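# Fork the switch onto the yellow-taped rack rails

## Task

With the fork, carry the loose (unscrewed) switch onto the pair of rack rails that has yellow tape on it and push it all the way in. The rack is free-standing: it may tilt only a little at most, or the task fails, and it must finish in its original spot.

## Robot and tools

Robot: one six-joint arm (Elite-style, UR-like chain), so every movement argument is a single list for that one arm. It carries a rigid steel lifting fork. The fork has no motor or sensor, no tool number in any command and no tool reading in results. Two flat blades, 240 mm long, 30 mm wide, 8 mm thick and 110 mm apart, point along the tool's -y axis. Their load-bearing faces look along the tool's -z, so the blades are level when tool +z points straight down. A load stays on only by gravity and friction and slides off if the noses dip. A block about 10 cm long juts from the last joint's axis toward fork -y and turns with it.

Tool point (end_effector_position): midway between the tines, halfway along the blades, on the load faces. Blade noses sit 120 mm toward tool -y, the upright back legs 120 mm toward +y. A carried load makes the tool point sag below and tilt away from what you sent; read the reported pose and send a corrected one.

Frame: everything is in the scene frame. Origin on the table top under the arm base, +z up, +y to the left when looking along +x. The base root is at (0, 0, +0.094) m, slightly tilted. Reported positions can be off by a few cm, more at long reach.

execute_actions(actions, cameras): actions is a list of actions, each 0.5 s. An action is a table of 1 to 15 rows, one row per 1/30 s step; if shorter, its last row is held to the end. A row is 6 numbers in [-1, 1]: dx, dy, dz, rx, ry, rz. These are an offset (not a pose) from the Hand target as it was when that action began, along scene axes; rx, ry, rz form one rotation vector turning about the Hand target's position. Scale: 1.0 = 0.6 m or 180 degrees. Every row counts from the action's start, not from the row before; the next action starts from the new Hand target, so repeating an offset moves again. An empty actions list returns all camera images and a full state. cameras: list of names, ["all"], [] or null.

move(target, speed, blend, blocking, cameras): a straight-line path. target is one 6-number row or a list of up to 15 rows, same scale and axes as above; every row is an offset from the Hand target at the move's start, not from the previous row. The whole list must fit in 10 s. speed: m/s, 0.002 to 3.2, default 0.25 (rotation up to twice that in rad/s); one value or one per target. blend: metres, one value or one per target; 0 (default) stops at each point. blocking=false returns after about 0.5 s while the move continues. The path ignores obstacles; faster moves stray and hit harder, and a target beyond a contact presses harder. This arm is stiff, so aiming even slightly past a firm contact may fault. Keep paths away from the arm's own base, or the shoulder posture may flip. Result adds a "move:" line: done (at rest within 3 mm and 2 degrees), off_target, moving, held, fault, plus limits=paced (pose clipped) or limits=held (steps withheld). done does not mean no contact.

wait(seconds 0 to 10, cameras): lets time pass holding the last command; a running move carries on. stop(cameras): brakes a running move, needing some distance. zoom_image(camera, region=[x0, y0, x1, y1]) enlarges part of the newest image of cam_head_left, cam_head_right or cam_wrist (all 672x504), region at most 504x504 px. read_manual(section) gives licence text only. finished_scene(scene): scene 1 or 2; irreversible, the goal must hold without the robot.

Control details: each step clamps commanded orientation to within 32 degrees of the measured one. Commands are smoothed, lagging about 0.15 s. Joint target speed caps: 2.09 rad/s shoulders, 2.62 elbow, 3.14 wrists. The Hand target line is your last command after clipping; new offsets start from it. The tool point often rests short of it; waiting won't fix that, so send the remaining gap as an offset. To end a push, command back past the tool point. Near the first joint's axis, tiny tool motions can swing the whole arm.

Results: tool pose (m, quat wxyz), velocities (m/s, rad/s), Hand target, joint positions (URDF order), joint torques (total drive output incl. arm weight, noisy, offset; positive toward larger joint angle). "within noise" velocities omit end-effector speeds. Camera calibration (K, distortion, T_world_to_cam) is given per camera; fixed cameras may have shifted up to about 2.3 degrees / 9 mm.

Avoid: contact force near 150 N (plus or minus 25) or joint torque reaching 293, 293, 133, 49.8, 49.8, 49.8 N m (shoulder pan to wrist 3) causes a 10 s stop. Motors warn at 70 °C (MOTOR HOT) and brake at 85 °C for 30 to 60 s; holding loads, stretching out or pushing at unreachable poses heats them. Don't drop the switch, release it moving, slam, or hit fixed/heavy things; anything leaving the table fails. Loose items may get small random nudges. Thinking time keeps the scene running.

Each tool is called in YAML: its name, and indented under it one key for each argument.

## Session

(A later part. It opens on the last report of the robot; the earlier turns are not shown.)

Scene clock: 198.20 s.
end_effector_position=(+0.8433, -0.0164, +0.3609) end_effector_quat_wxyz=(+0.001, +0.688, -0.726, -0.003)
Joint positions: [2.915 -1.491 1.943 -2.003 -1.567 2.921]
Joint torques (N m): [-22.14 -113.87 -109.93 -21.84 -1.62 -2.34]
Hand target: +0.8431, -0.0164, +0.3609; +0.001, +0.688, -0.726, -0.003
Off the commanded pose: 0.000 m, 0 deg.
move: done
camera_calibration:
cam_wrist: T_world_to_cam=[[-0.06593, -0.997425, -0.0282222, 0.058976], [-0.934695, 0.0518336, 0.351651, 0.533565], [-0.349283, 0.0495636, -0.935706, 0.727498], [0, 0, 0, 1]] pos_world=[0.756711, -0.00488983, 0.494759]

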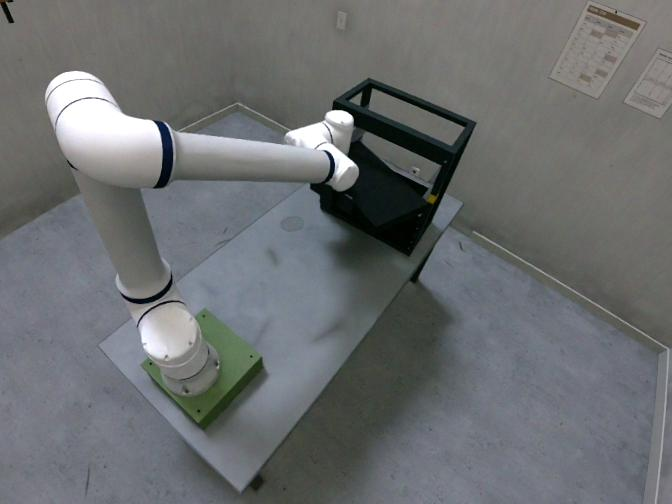

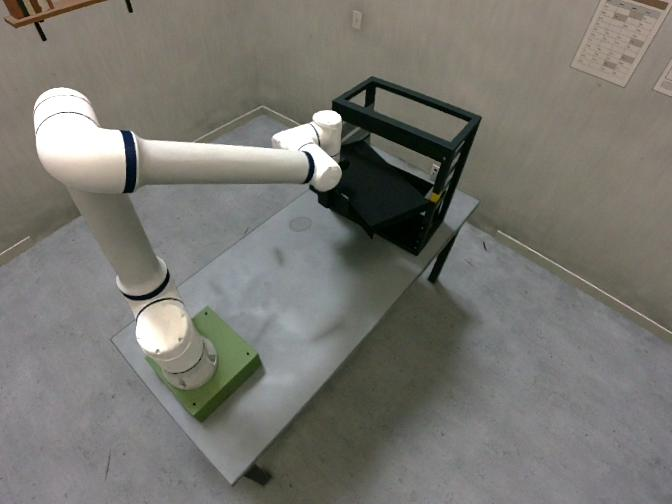

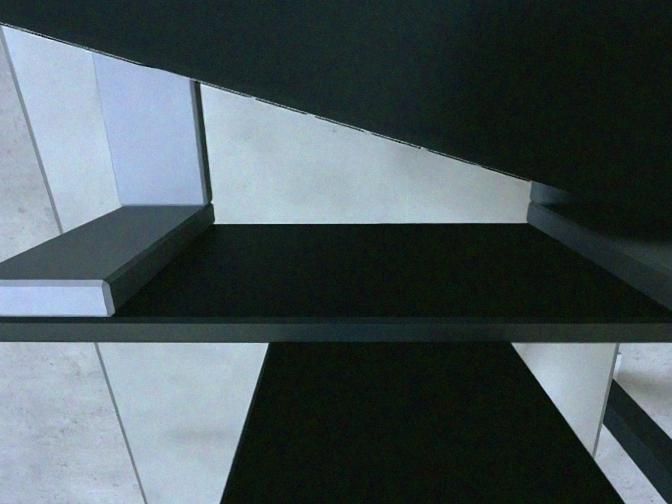

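move:
  target: [-0.4,0.0215,0.02,0,0,0]
  speed: 0.1
  cameras: ["all"]

zoom_image:
  camera: "cam_head_right"
  region: [240, 70, 500, 280]

zoom_image:
  camera: "cam_head_left"
  region: [240, 70, 500, 280]

zoom_image:
  camera: "cam_head_right"
  region: [310, 180, 460, 280]

zoom_image:
  camera: "cam_head_right"
  region: [240, 120, 380, 260]

Scene clock: 205.43 s.
end_effector_position=(+0.6032, -0.0035, +0.3729) end_effector_quat_wxyz=(+0.001, +0.688, -0.726, -0.003)
Joint positions: [2.795 -1.95 2.293 -1.894 -1.57 2.801]
Joint torques (N m): [-20.71 -57.34 -114.05 -16.28 1.5 -2.18]
Hand target: +0.6031, -0.0035, +0.3729; +0.001, +0.688, -0.726, -0.003
Off the commanded pose: 0.000 m, 0 deg.
move: done
camera_calibration:
cam_wrist: T_world_to_cam=[[-0.0659889, -0.997425, -0.0280882, 0.0563142], [-0.934658, 0.0519312, 0.351735, 0.304194], [-0.349371, 0.0494635, -0.935678, 0.654257], [0, 0, 0, 1]] pos_world=[0.516611, 0.00801027, 0.50676]

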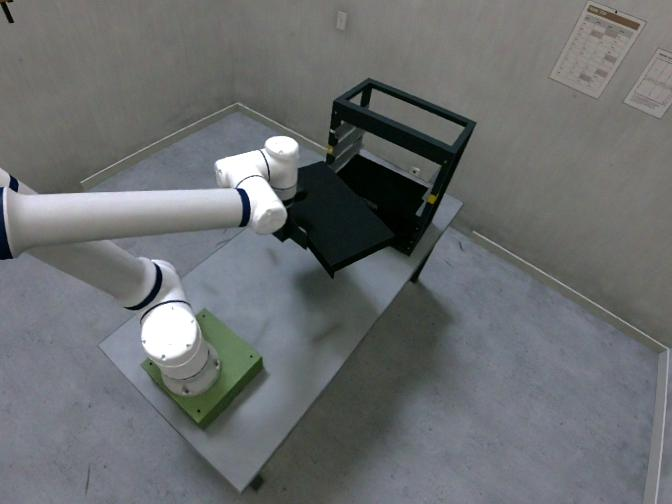

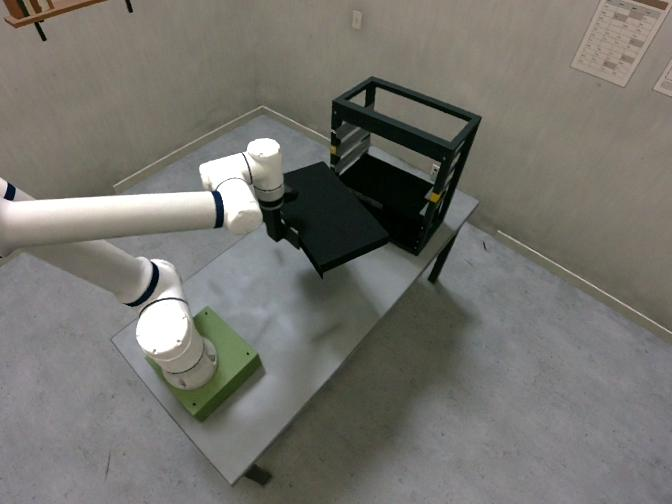

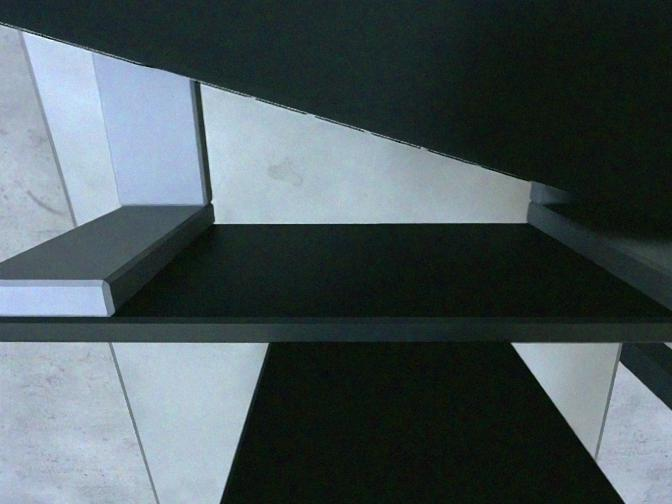

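Scaled by 1.938.

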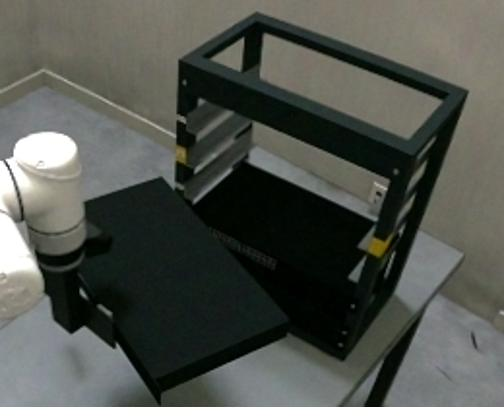

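Scaled by 1.938.

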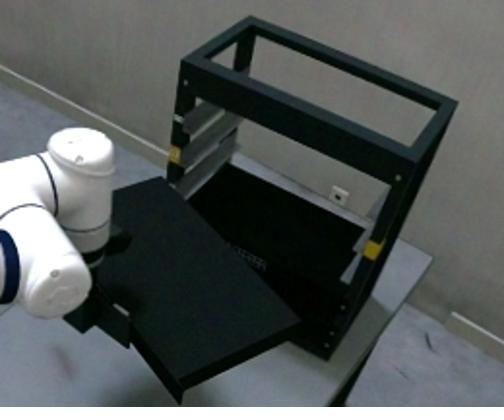

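Scaled by 3.360.

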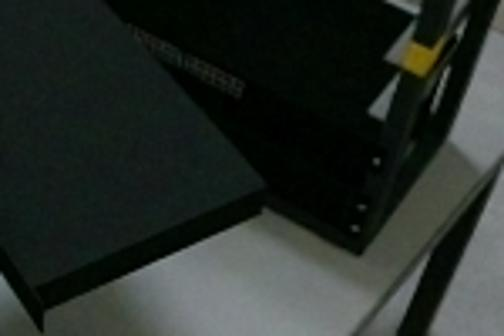

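Scaled by 3.600.

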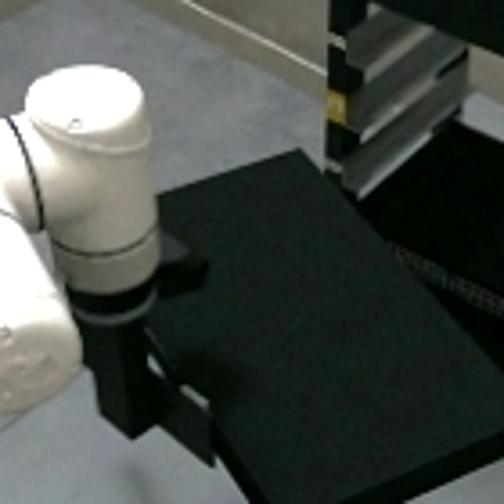

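zoom_image:
  camera: "cam_head_right"
  region: [320, 130, 360, 170]

zoom_image:
  camera: "cam_head_right"
  region: [410, 180, 450, 220]

zoom_image:
  camera: "cam_head_left"
  region: [320, 130, 360, 170]

zoom_image:
  camera: "cam_head_left"
  region: [410, 180, 450, 220]

Scaled by 12.600.

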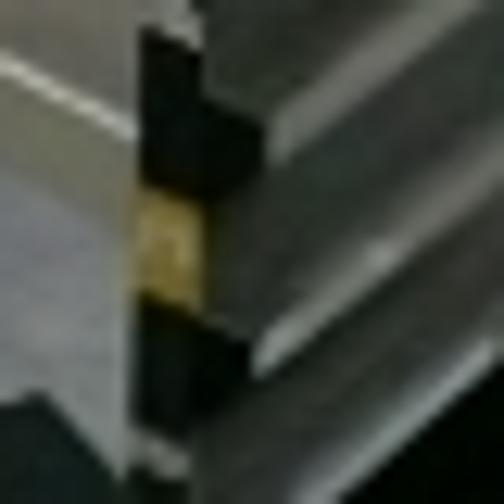

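Scaled by 12.600.

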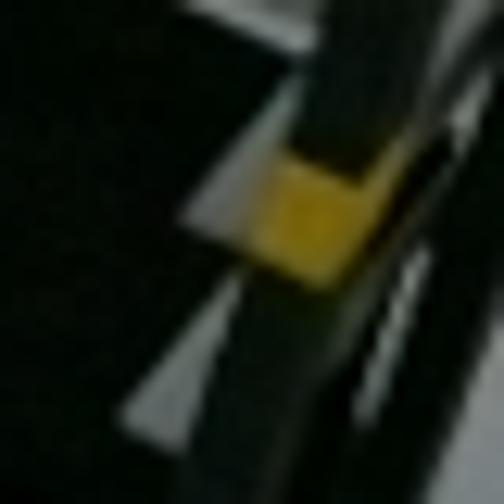

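Scaled by 12.600.

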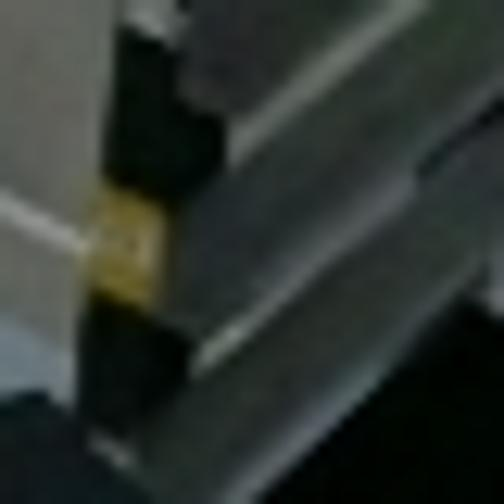

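Scaled by 12.600.

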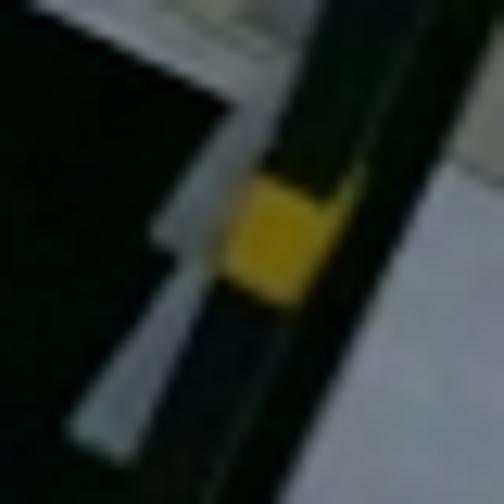

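move:
  target: [0.245,-0.0625,0,0,0,0.1317]
  speed: 0.1
  cameras: ["all"]

zoom_image:
  camera: "cam_head_right"
  region: [300, 130, 450, 270]

zoom_image:
  camera: "cam_head_left"
  region: [300, 130, 450, 270]

Scene clock: 281.63 s.
end_effector_position=(+0.7500, -0.0410, +0.3729) end_effector_quat_wxyz=(+0.002, +0.822, -0.569, -0.002)
Joint positions: [2.745 -1.629 2.058 -1.981 -1.573 2.338]
Joint torques (N m): [-21.5 -67.5 -133.67 -20.04 3.86 -1.93]
Hand target: +0.7501, -0.0410, +0.3729; +0.002, +0.823, -0.569, -0.002
Off the commanded pose: 0.000 m, 0 deg.
move: done
camera_calibration:
cam_wrist: T_world_to_cam=[[0.340328, -0.939886, -0.0281226, -0.273743], [-0.876772, -0.327998, 0.351692, 0.384309], [-0.339775, -0.0950336, -0.935693, 0.694262], [0, 0, 0, 1]] pos_world=[0.666007, -0.0652567, 0.50676]

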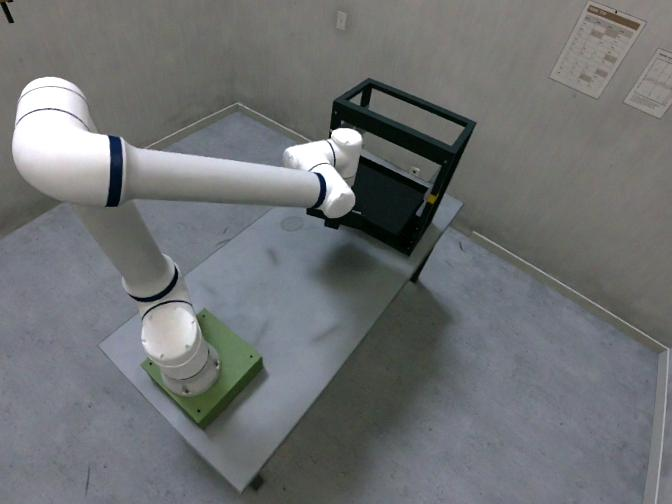

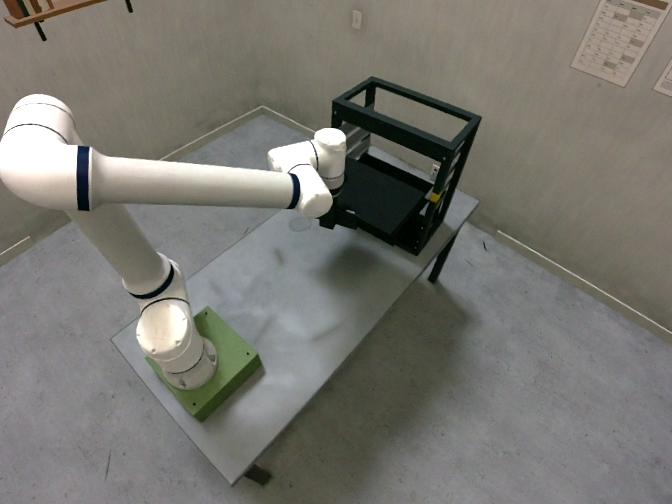

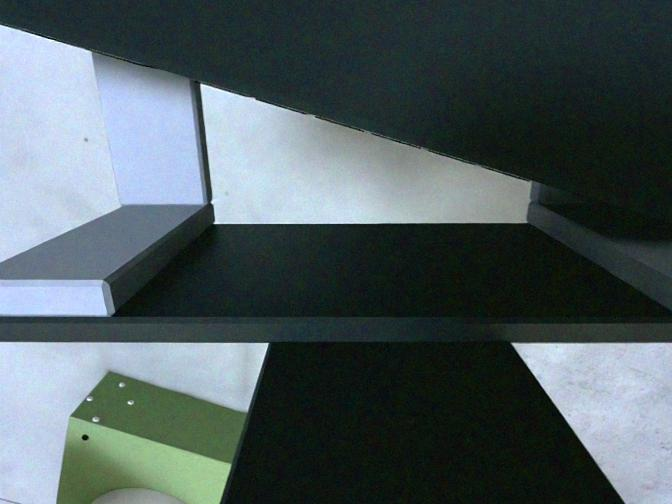

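Scaled by 3.360.

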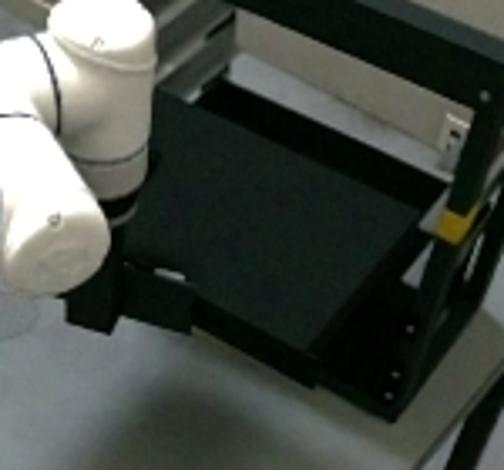

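Scaled by 3.360.

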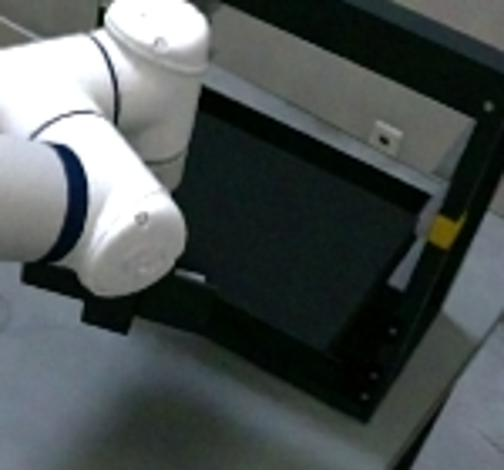

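zoom_image:
  camera: "cam_head_right"
  region: [380, 170, 450, 250]

zoom_image:
  camera: "cam_head_right"
  region: [330, 140, 400, 200]

zoom_image:
  camera: "cam_head_left"
  region: [380, 170, 450, 250]

Scaled by 6.300.

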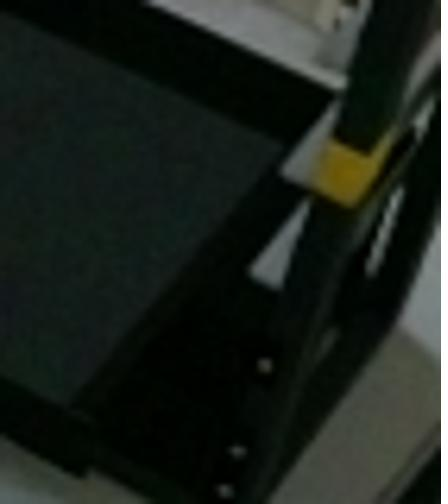

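Scaled by 7.200.

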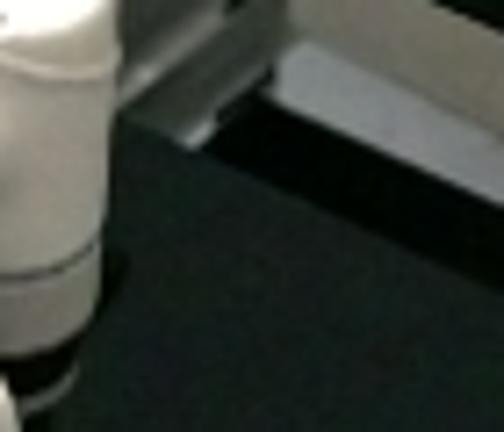

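Scaled by 6.300.

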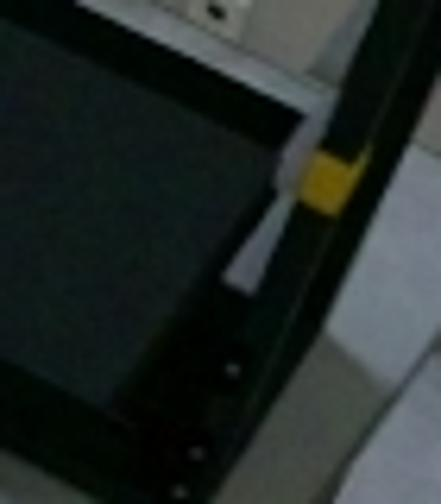

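move:
  target: [0.0593,-0.0102,-0.018,0,0,0]
  speed: 0.05
  cameras: ["all"]

zoom_image:
  camera: "cam_head_right"
  region: [400, 170, 450, 220]

zoom_image:
  camera: "cam_head_right"
  region: [330, 120, 390, 180]

zoom_image:
  camera: "cam_head_left"
  region: [400, 170, 450, 220]

Scene clock: 297.43 s.
end_effector_position=(+0.7855, -0.0471, +0.3622) end_effector_quat_wxyz=(+0.002, +0.823, -0.569, -0.002)
Joint positions: [2.76 -1.558 2.012 -2.004 -1.573 2.353]
Joint torques (N m): [10.34 -73.03 -132.19 -20.22 5.74 3.28]
Hand target: +0.7857, -0.0471, +0.3621; +0.002, +0.823, -0.569, -0.002
Off the commanded pose: 0.000 m, 0 deg.
move: done
camera_calibration:
cam_wrist: T_world_to_cam=[[0.340606, -0.939782, -0.0282306, -0.292087], [-0.876663, -0.328295, 0.351687, 0.417069], [-0.339777, -0.0950382, -0.935692, 0.695724], [0, 0, 0, 1]] pos_world=[0.701508, -0.0714563, 0.496059]

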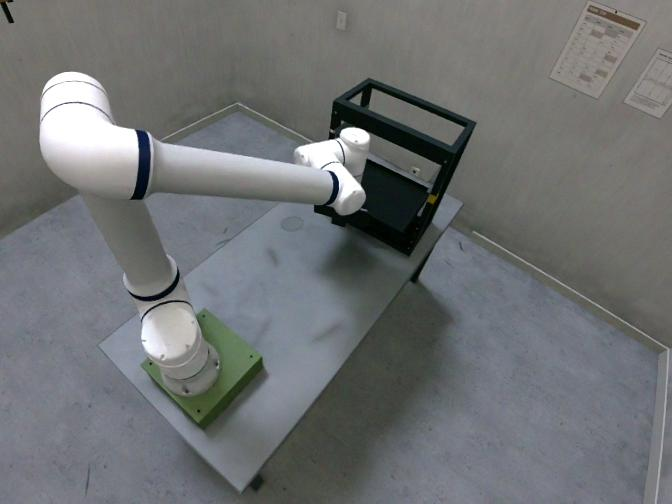

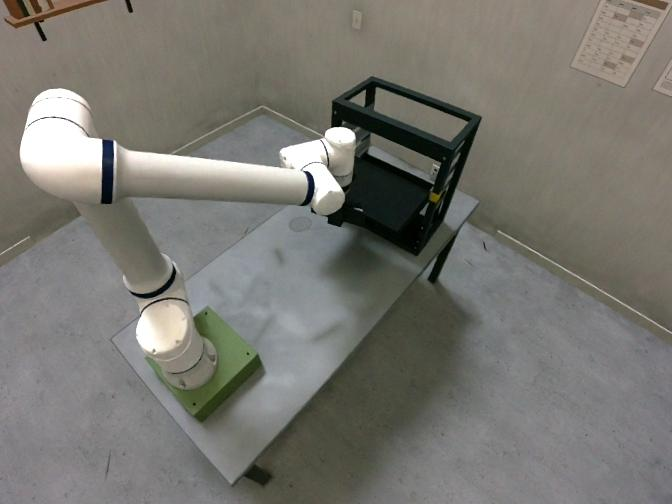

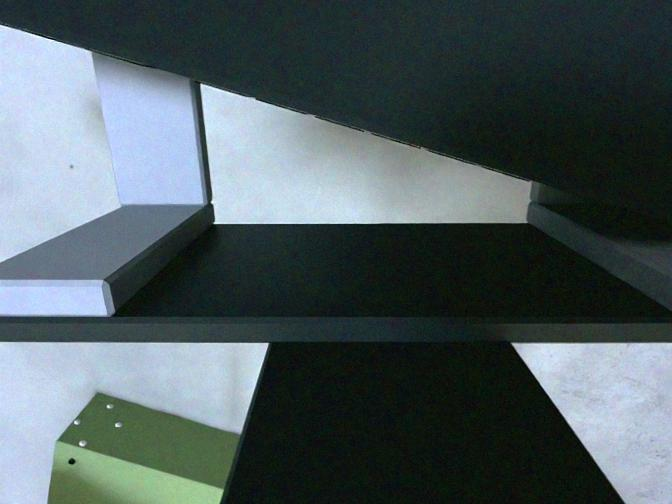

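Scaled by 10.080.

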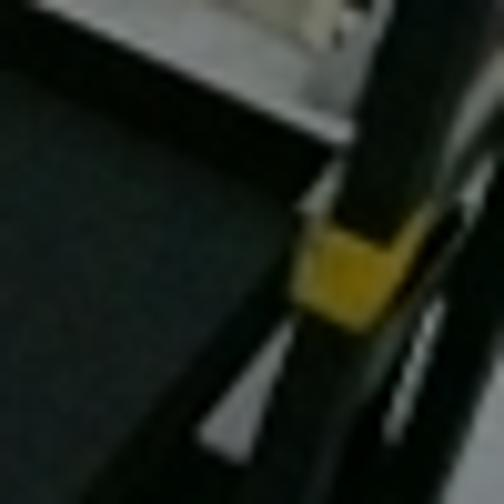

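Scaled by 8.400.

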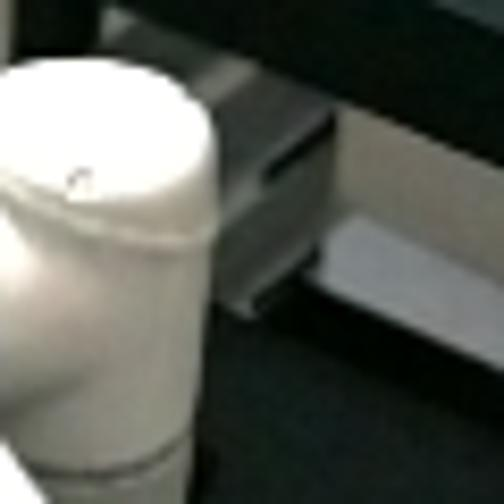

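Scaled by 10.080.

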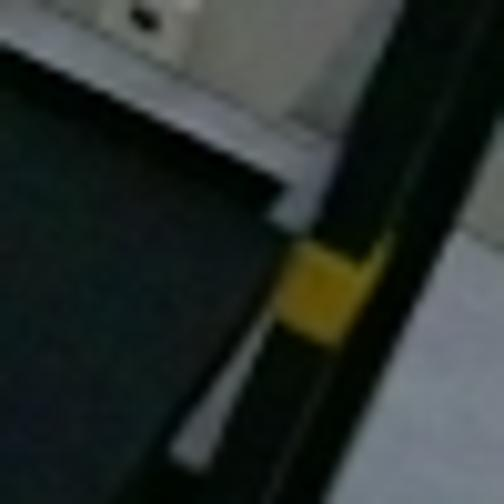

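move:
  target: [0.05,0.0041,0,0,0,0]
  speed: 0.04
  cameras: ["all"]

zoom_image:
  camera: "cam_head_right"
  region: [400, 170, 450, 220]

zoom_image:
  camera: "cam_head_right"
  region: [330, 120, 390, 180]

zoom_image:
  camera: "cam_head_left"
  region: [400, 170, 450, 220]

Scene clock: 303.03 s.
end_effector_position=(+0.8155, -0.0447, +0.3623) end_effector_quat_wxyz=(+0.002, +0.823, -0.569, -0.002)
Joint positions: [2.782 -1.51 1.961 -2.003 -1.572 2.375]
Joint torques (N m): [6.18 -67.22 -140.38 -21.45 4.53 1.6]
Hand target: +0.8157, -0.0447, +0.3621; +0.002, +0.823, -0.569, -0.002
Off the commanded pose: 0.000 m, 0 deg.
move: done
camera_calibration:
cam_wrist: T_world_to_cam=[[0.340664, -0.939766, -0.0280775, -0.300073], [-0.876723, -0.328314, 0.351521, 0.444314], [-0.339566, -0.0951346, -0.935759, 0.706027], [0, 0, 0, 1]] pos_world=[0.731507, -0.0689561, 0.49606]

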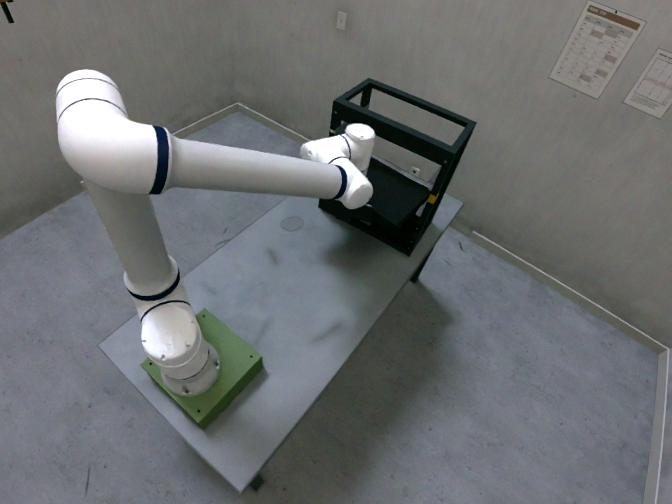

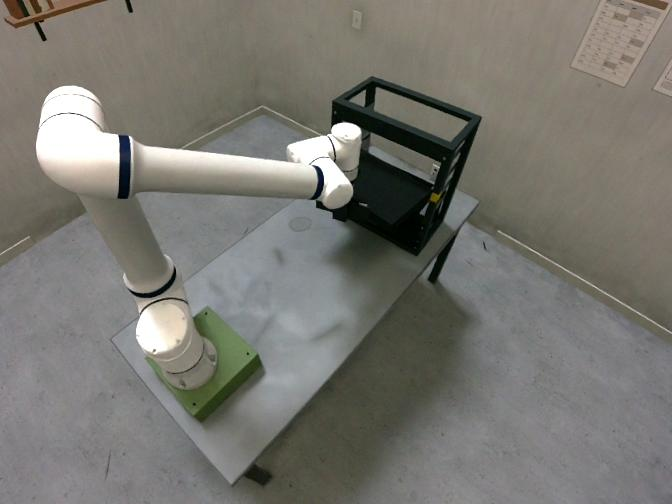

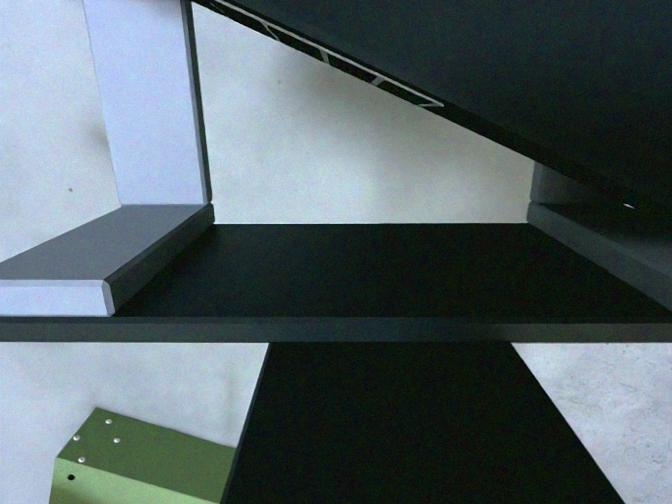

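Scaled by 10.080.

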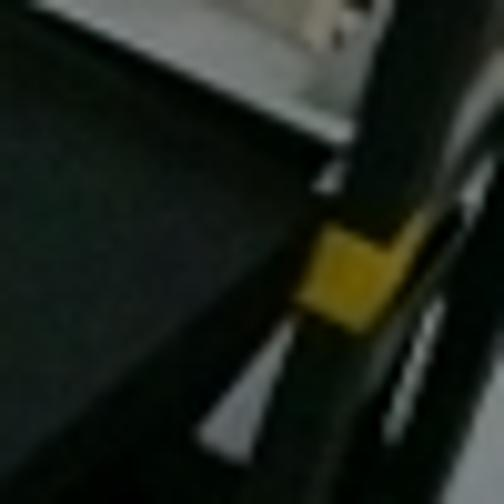

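Scaled by 8.400.

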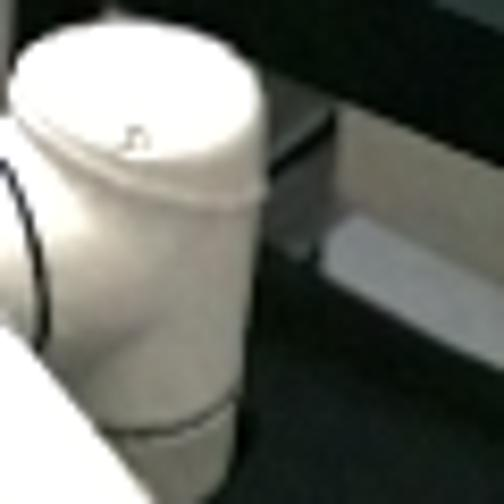

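Scaled by 10.080.

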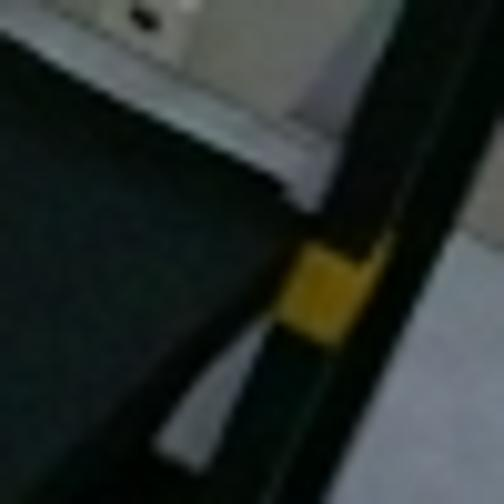

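move:
  target:
    - [-0.11,-0.009,0.0,0,0,0]
    - [-0.11,-0.009,0.03,0,0,0]
  speed: 0.06
  cameras: ["all"]

zoom_image:
  camera: "cam_head_right"
  region: [380, 170, 450, 250]

zoom_image:
  camera: "cam_head_right"
  region: [330, 130, 400, 200]

zoom_image:
  camera: "cam_head_left"
  region: [370, 170, 450, 250]

Scene clock: 311.27 s.
end_effector_position=(+0.7497, -0.0501, +0.3800) end_effector_quat_wxyz=(+0.002, +0.823, -0.569, -0.002)
Joint positions: [2.731 -1.632 2.047 -1.967 -1.573 2.324]
Joint torques (N m): [-21.67 -94.34 -133.44 -14.96 5.5 -2.44]
Hand target: +0.7497, -0.0501, +0.3801; +0.002, +0.823, -0.569, -0.002
Off the commanded pose: 0.000 m, 0 deg.
move: done
camera_calibration:
cam_wrist: T_world_to_cam=[[0.340606, -0.939782, -0.0282306, -0.282119], [-0.876663, -0.328295, 0.351687, 0.378508], [-0.339777, -0.0950382, -0.935692, 0.699846], [0, 0, 0, 1]] pos_world=[0.665708, -0.0743563, 0.513759]

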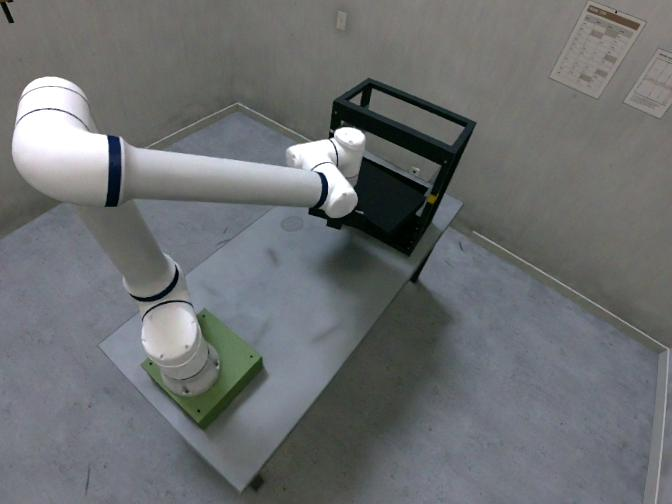

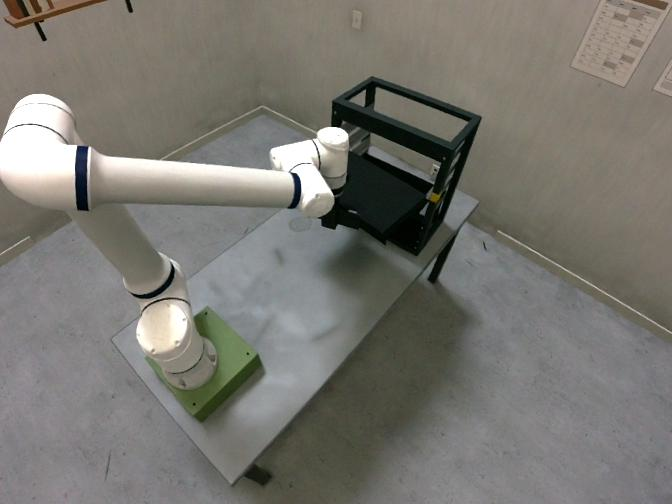

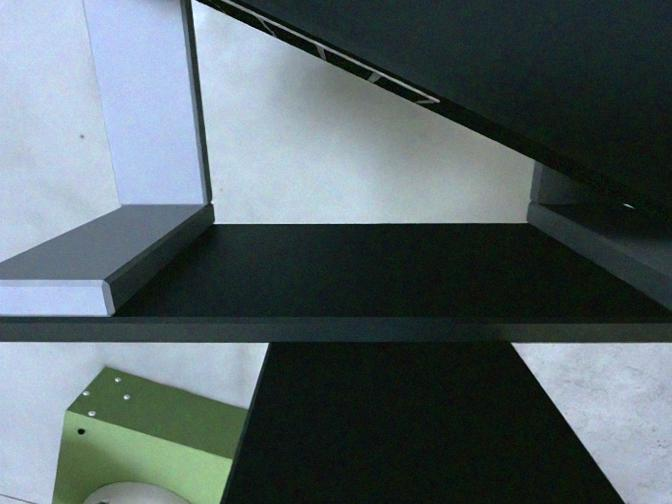

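Scaled by 6.300.

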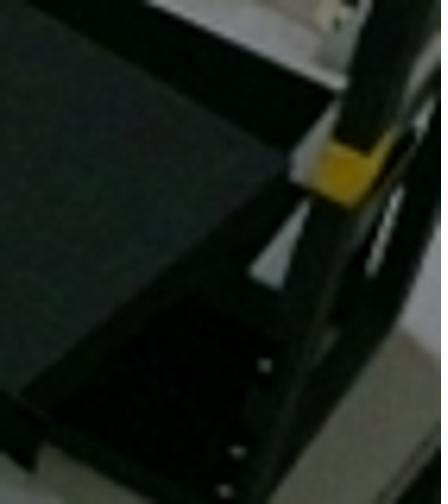

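Scaled by 7.200.

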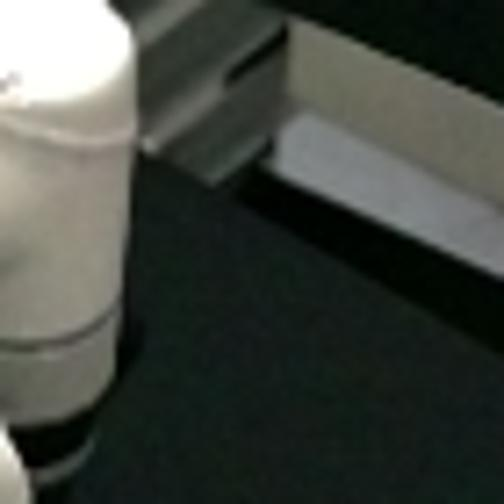

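Scaled by 6.300.

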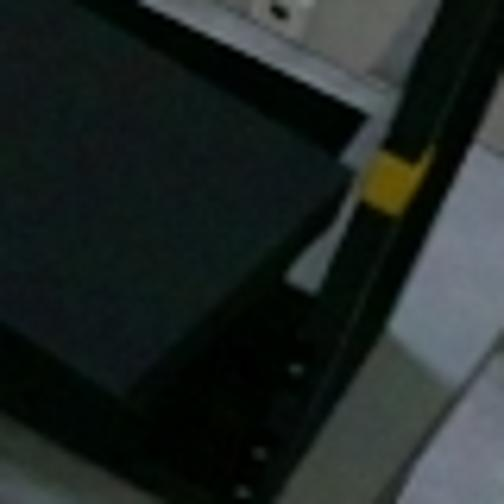

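move:
  target: [0.0025,-0.025,-0.005,0,0,0.0367]
  speed: 0.06

move:
  target: [0.063,0.0052,0,0,0,0]
  speed: 0.04
  cameras: ["all"]

zoom_image:
  camera: "cam_head_right"
  region: [380, 170, 450, 250]

zoom_image:
  camera: "cam_head_right"
  region: [330, 130, 400, 200]

zoom_image:
  camera: "cam_head_left"
  region: [370, 170, 450, 250]

Scene clock: 355.03 s.
end_effector_position=(+0.7512, -0.0650, +0.3771) end_effector_quat_wxyz=(+0.002, +0.854, -0.520, -0.002)
Joint positions: [2.693 -1.605 2.028 -1.975 -1.575 2.171]
Joint torques (N m): [-23.75 -68.12 -132.43 -19.24 5.75 -2.1]
Hand target: +0.7512, -0.0651, +0.3771; +0.002, +0.854, -0.520, -0.002
Off the commanded pose: 0.000 m, 0 deg.
move: done

Scene clock: 356.37 s.
end_effector_position=(+0.7888, -0.0620, +0.3772) end_effector_quat_wxyz=(+0.002, +0.854, -0.520, -0.002)
Joint positions: [2.725 -1.543 1.968 -1.976 -1.574 2.202]
Joint torques (N m): [9.45 -77.53 -132.61 -14.58 6.83 3.65]
Hand target: +0.7890, -0.0619, +0.3771; +0.002, +0.854, -0.520, -0.002
Off the commanded pose: 0.000 m, 0 deg.
move: done
camera_calibration:
cam_wrist: T_world_to_cam=[[0.446483, -0.894349, -0.0281497, -0.387474], [-0.833104, -0.426975, 0.351611, 0.369378], [-0.326482, -0.133537, -0.935723, 0.696514], [0, 0, 0, 1]] pos_world=[0.708131, -0.0958116, 0.51096]

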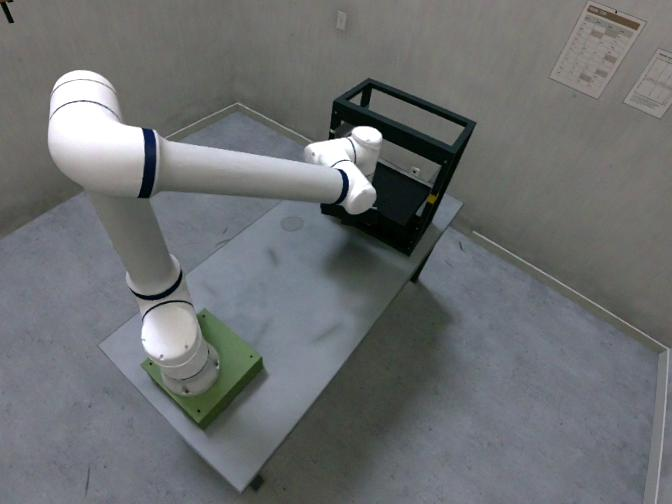

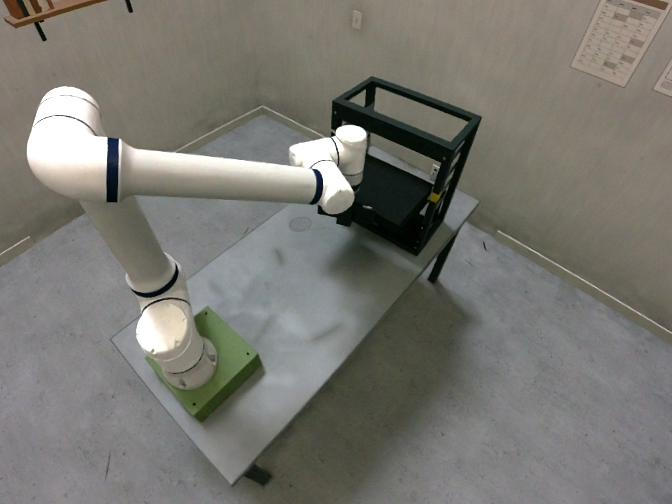

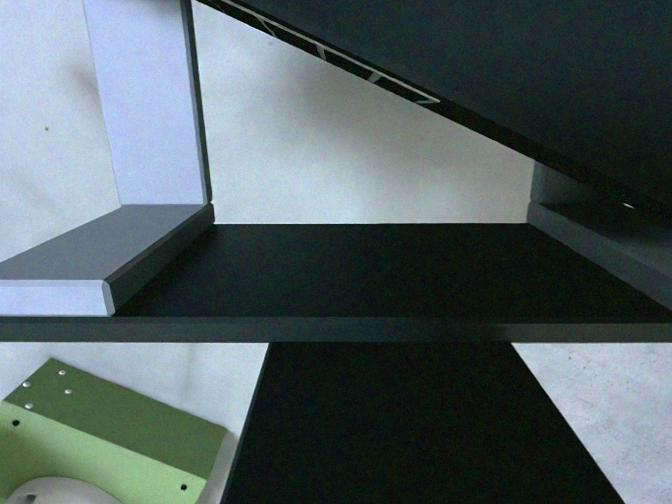

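Scaled by 6.300.

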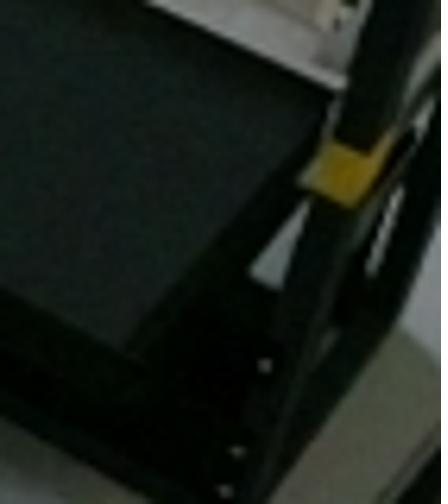

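Scaled by 7.200.

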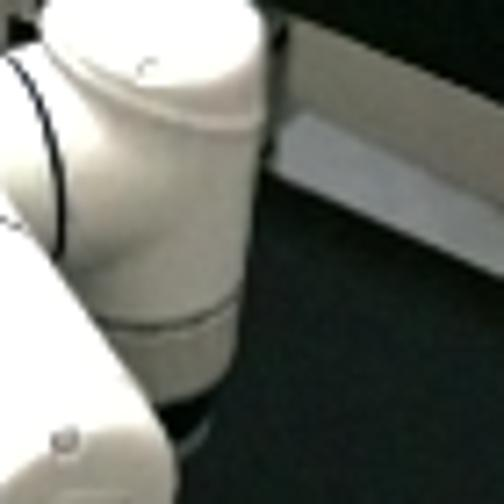

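Scaled by 6.300.

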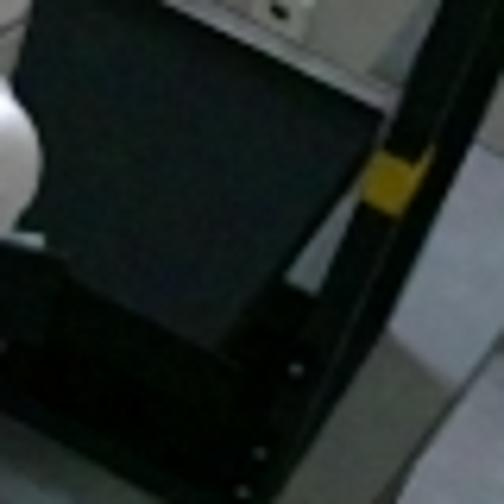

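move:
  target: [0.0332,0.0029,0,0,0,0]
  speed: 0.03
  cameras: ["all"]

zoom_image:
  camera: "cam_head_right"
  region: [380, 170, 450, 250]

Scene clock: 361.97 s.
end_effector_position=(+0.8087, -0.0602, +0.3771) end_effector_quat_wxyz=(+0.002, +0.854, -0.520, -0.002)
Joint positions: [2.74 -1.511 1.935 -1.975 -1.574 2.218]
Joint torques (N m): [9.45 -80.57 -133.73 -14.71 7.03 2.83]
Hand target: +0.8089, -0.0602, +0.3771; +0.002, +0.854, -0.520, -0.002
Off the commanded pose: 0.000 m, 0 deg.
move: done
camera_calibration:
cam_wrist: T_world_to_cam=[[0.446466, -0.894356, -0.0281911, -0.394717], [-0.833078, -0.426961, 0.351689, 0.386668], [-0.326572, -0.133532, -0.935692, 0.703302], [0, 0, 0, 1]] pos_world=[0.728031, -0.0940116, 0.510959]

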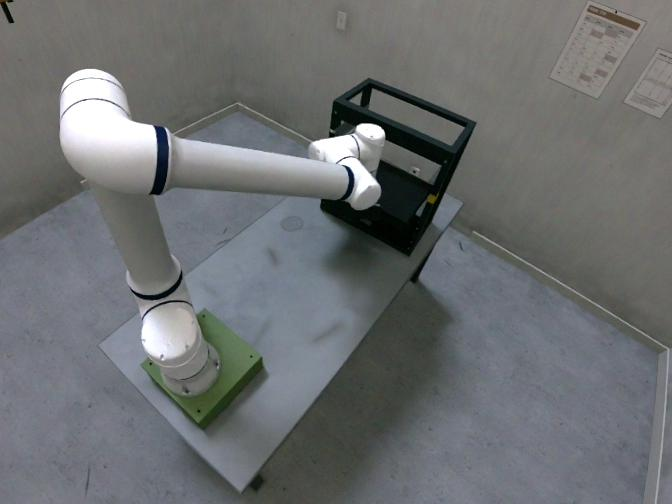

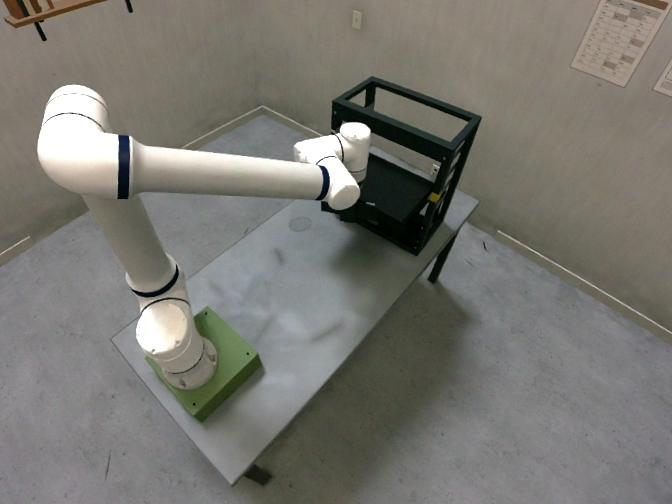

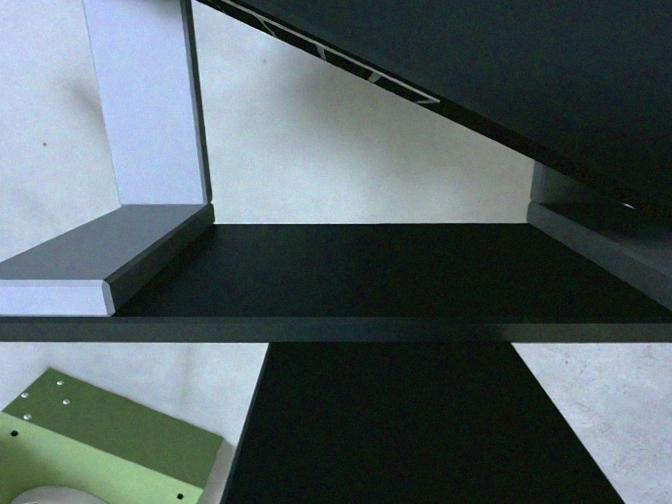

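Scaled by 6.300.

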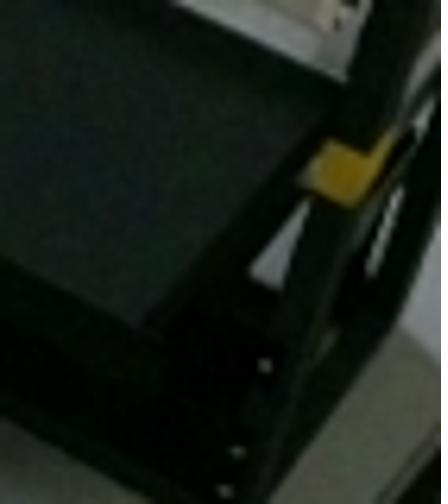

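move:
  target: [0.083,0.0068,0,0,0,0]
  speed: 0.05
  cameras: ["cam_head_right","cam_wrist"]

zoom_image:
  camera: "cam_head_right"
  region: [380, 170, 450, 250]

Scene clock: 366.97 s.
end_effector_position=(+0.8585, -0.0561, +0.3771) end_effector_quat_wxyz=(+0.002, +0.854, -0.520, -0.002)
Joint positions: [2.775 -1.433 1.849 -1.967 -1.573 2.253]
Joint torques (N m): [10.85 -89.27 -133.57 -14.59 6.01 3.23]
Hand target: +0.8587, -0.0561, +0.3771; +0.002, +0.854, -0.520, -0.002
Off the commanded pose: 0.000 m, 0 deg.
move: done
camera_calibration:
cam_wrist: T_world_to_cam=[[0.446466, -0.894356, -0.0281911, -0.413328], [-0.833078, -0.426961, 0.351689, 0.429989], [-0.326572, -0.133532, -0.935692, 0.720145], [0, 0, 0, 1]] pos_world=[0.777931, -0.0899116, 0.510959]
Images, in order (width x height): cam_head_right 672x504, cam_wrist 672x504.

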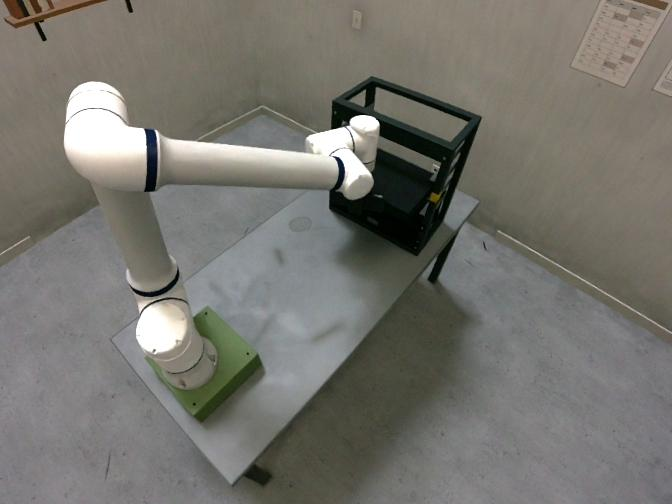

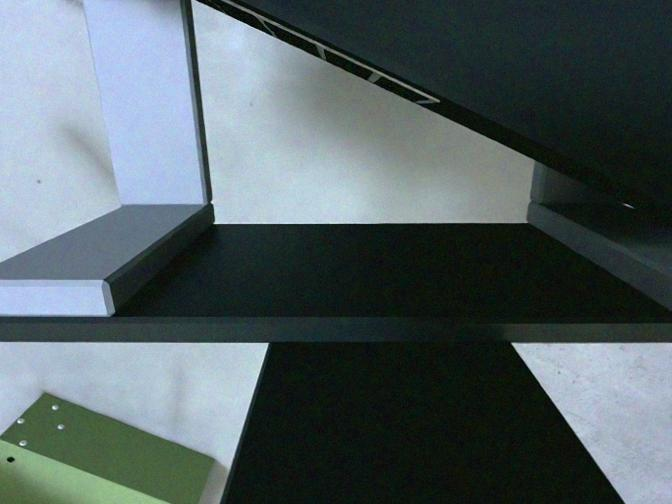

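Scaled by 6.300.

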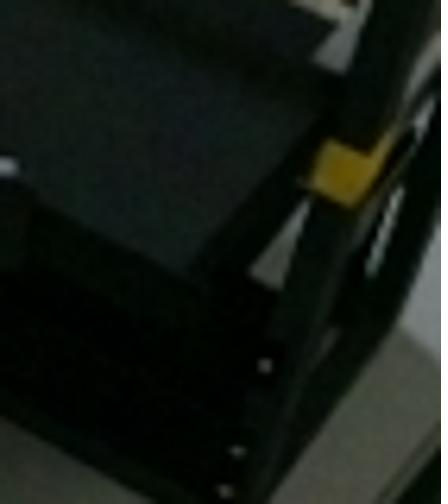

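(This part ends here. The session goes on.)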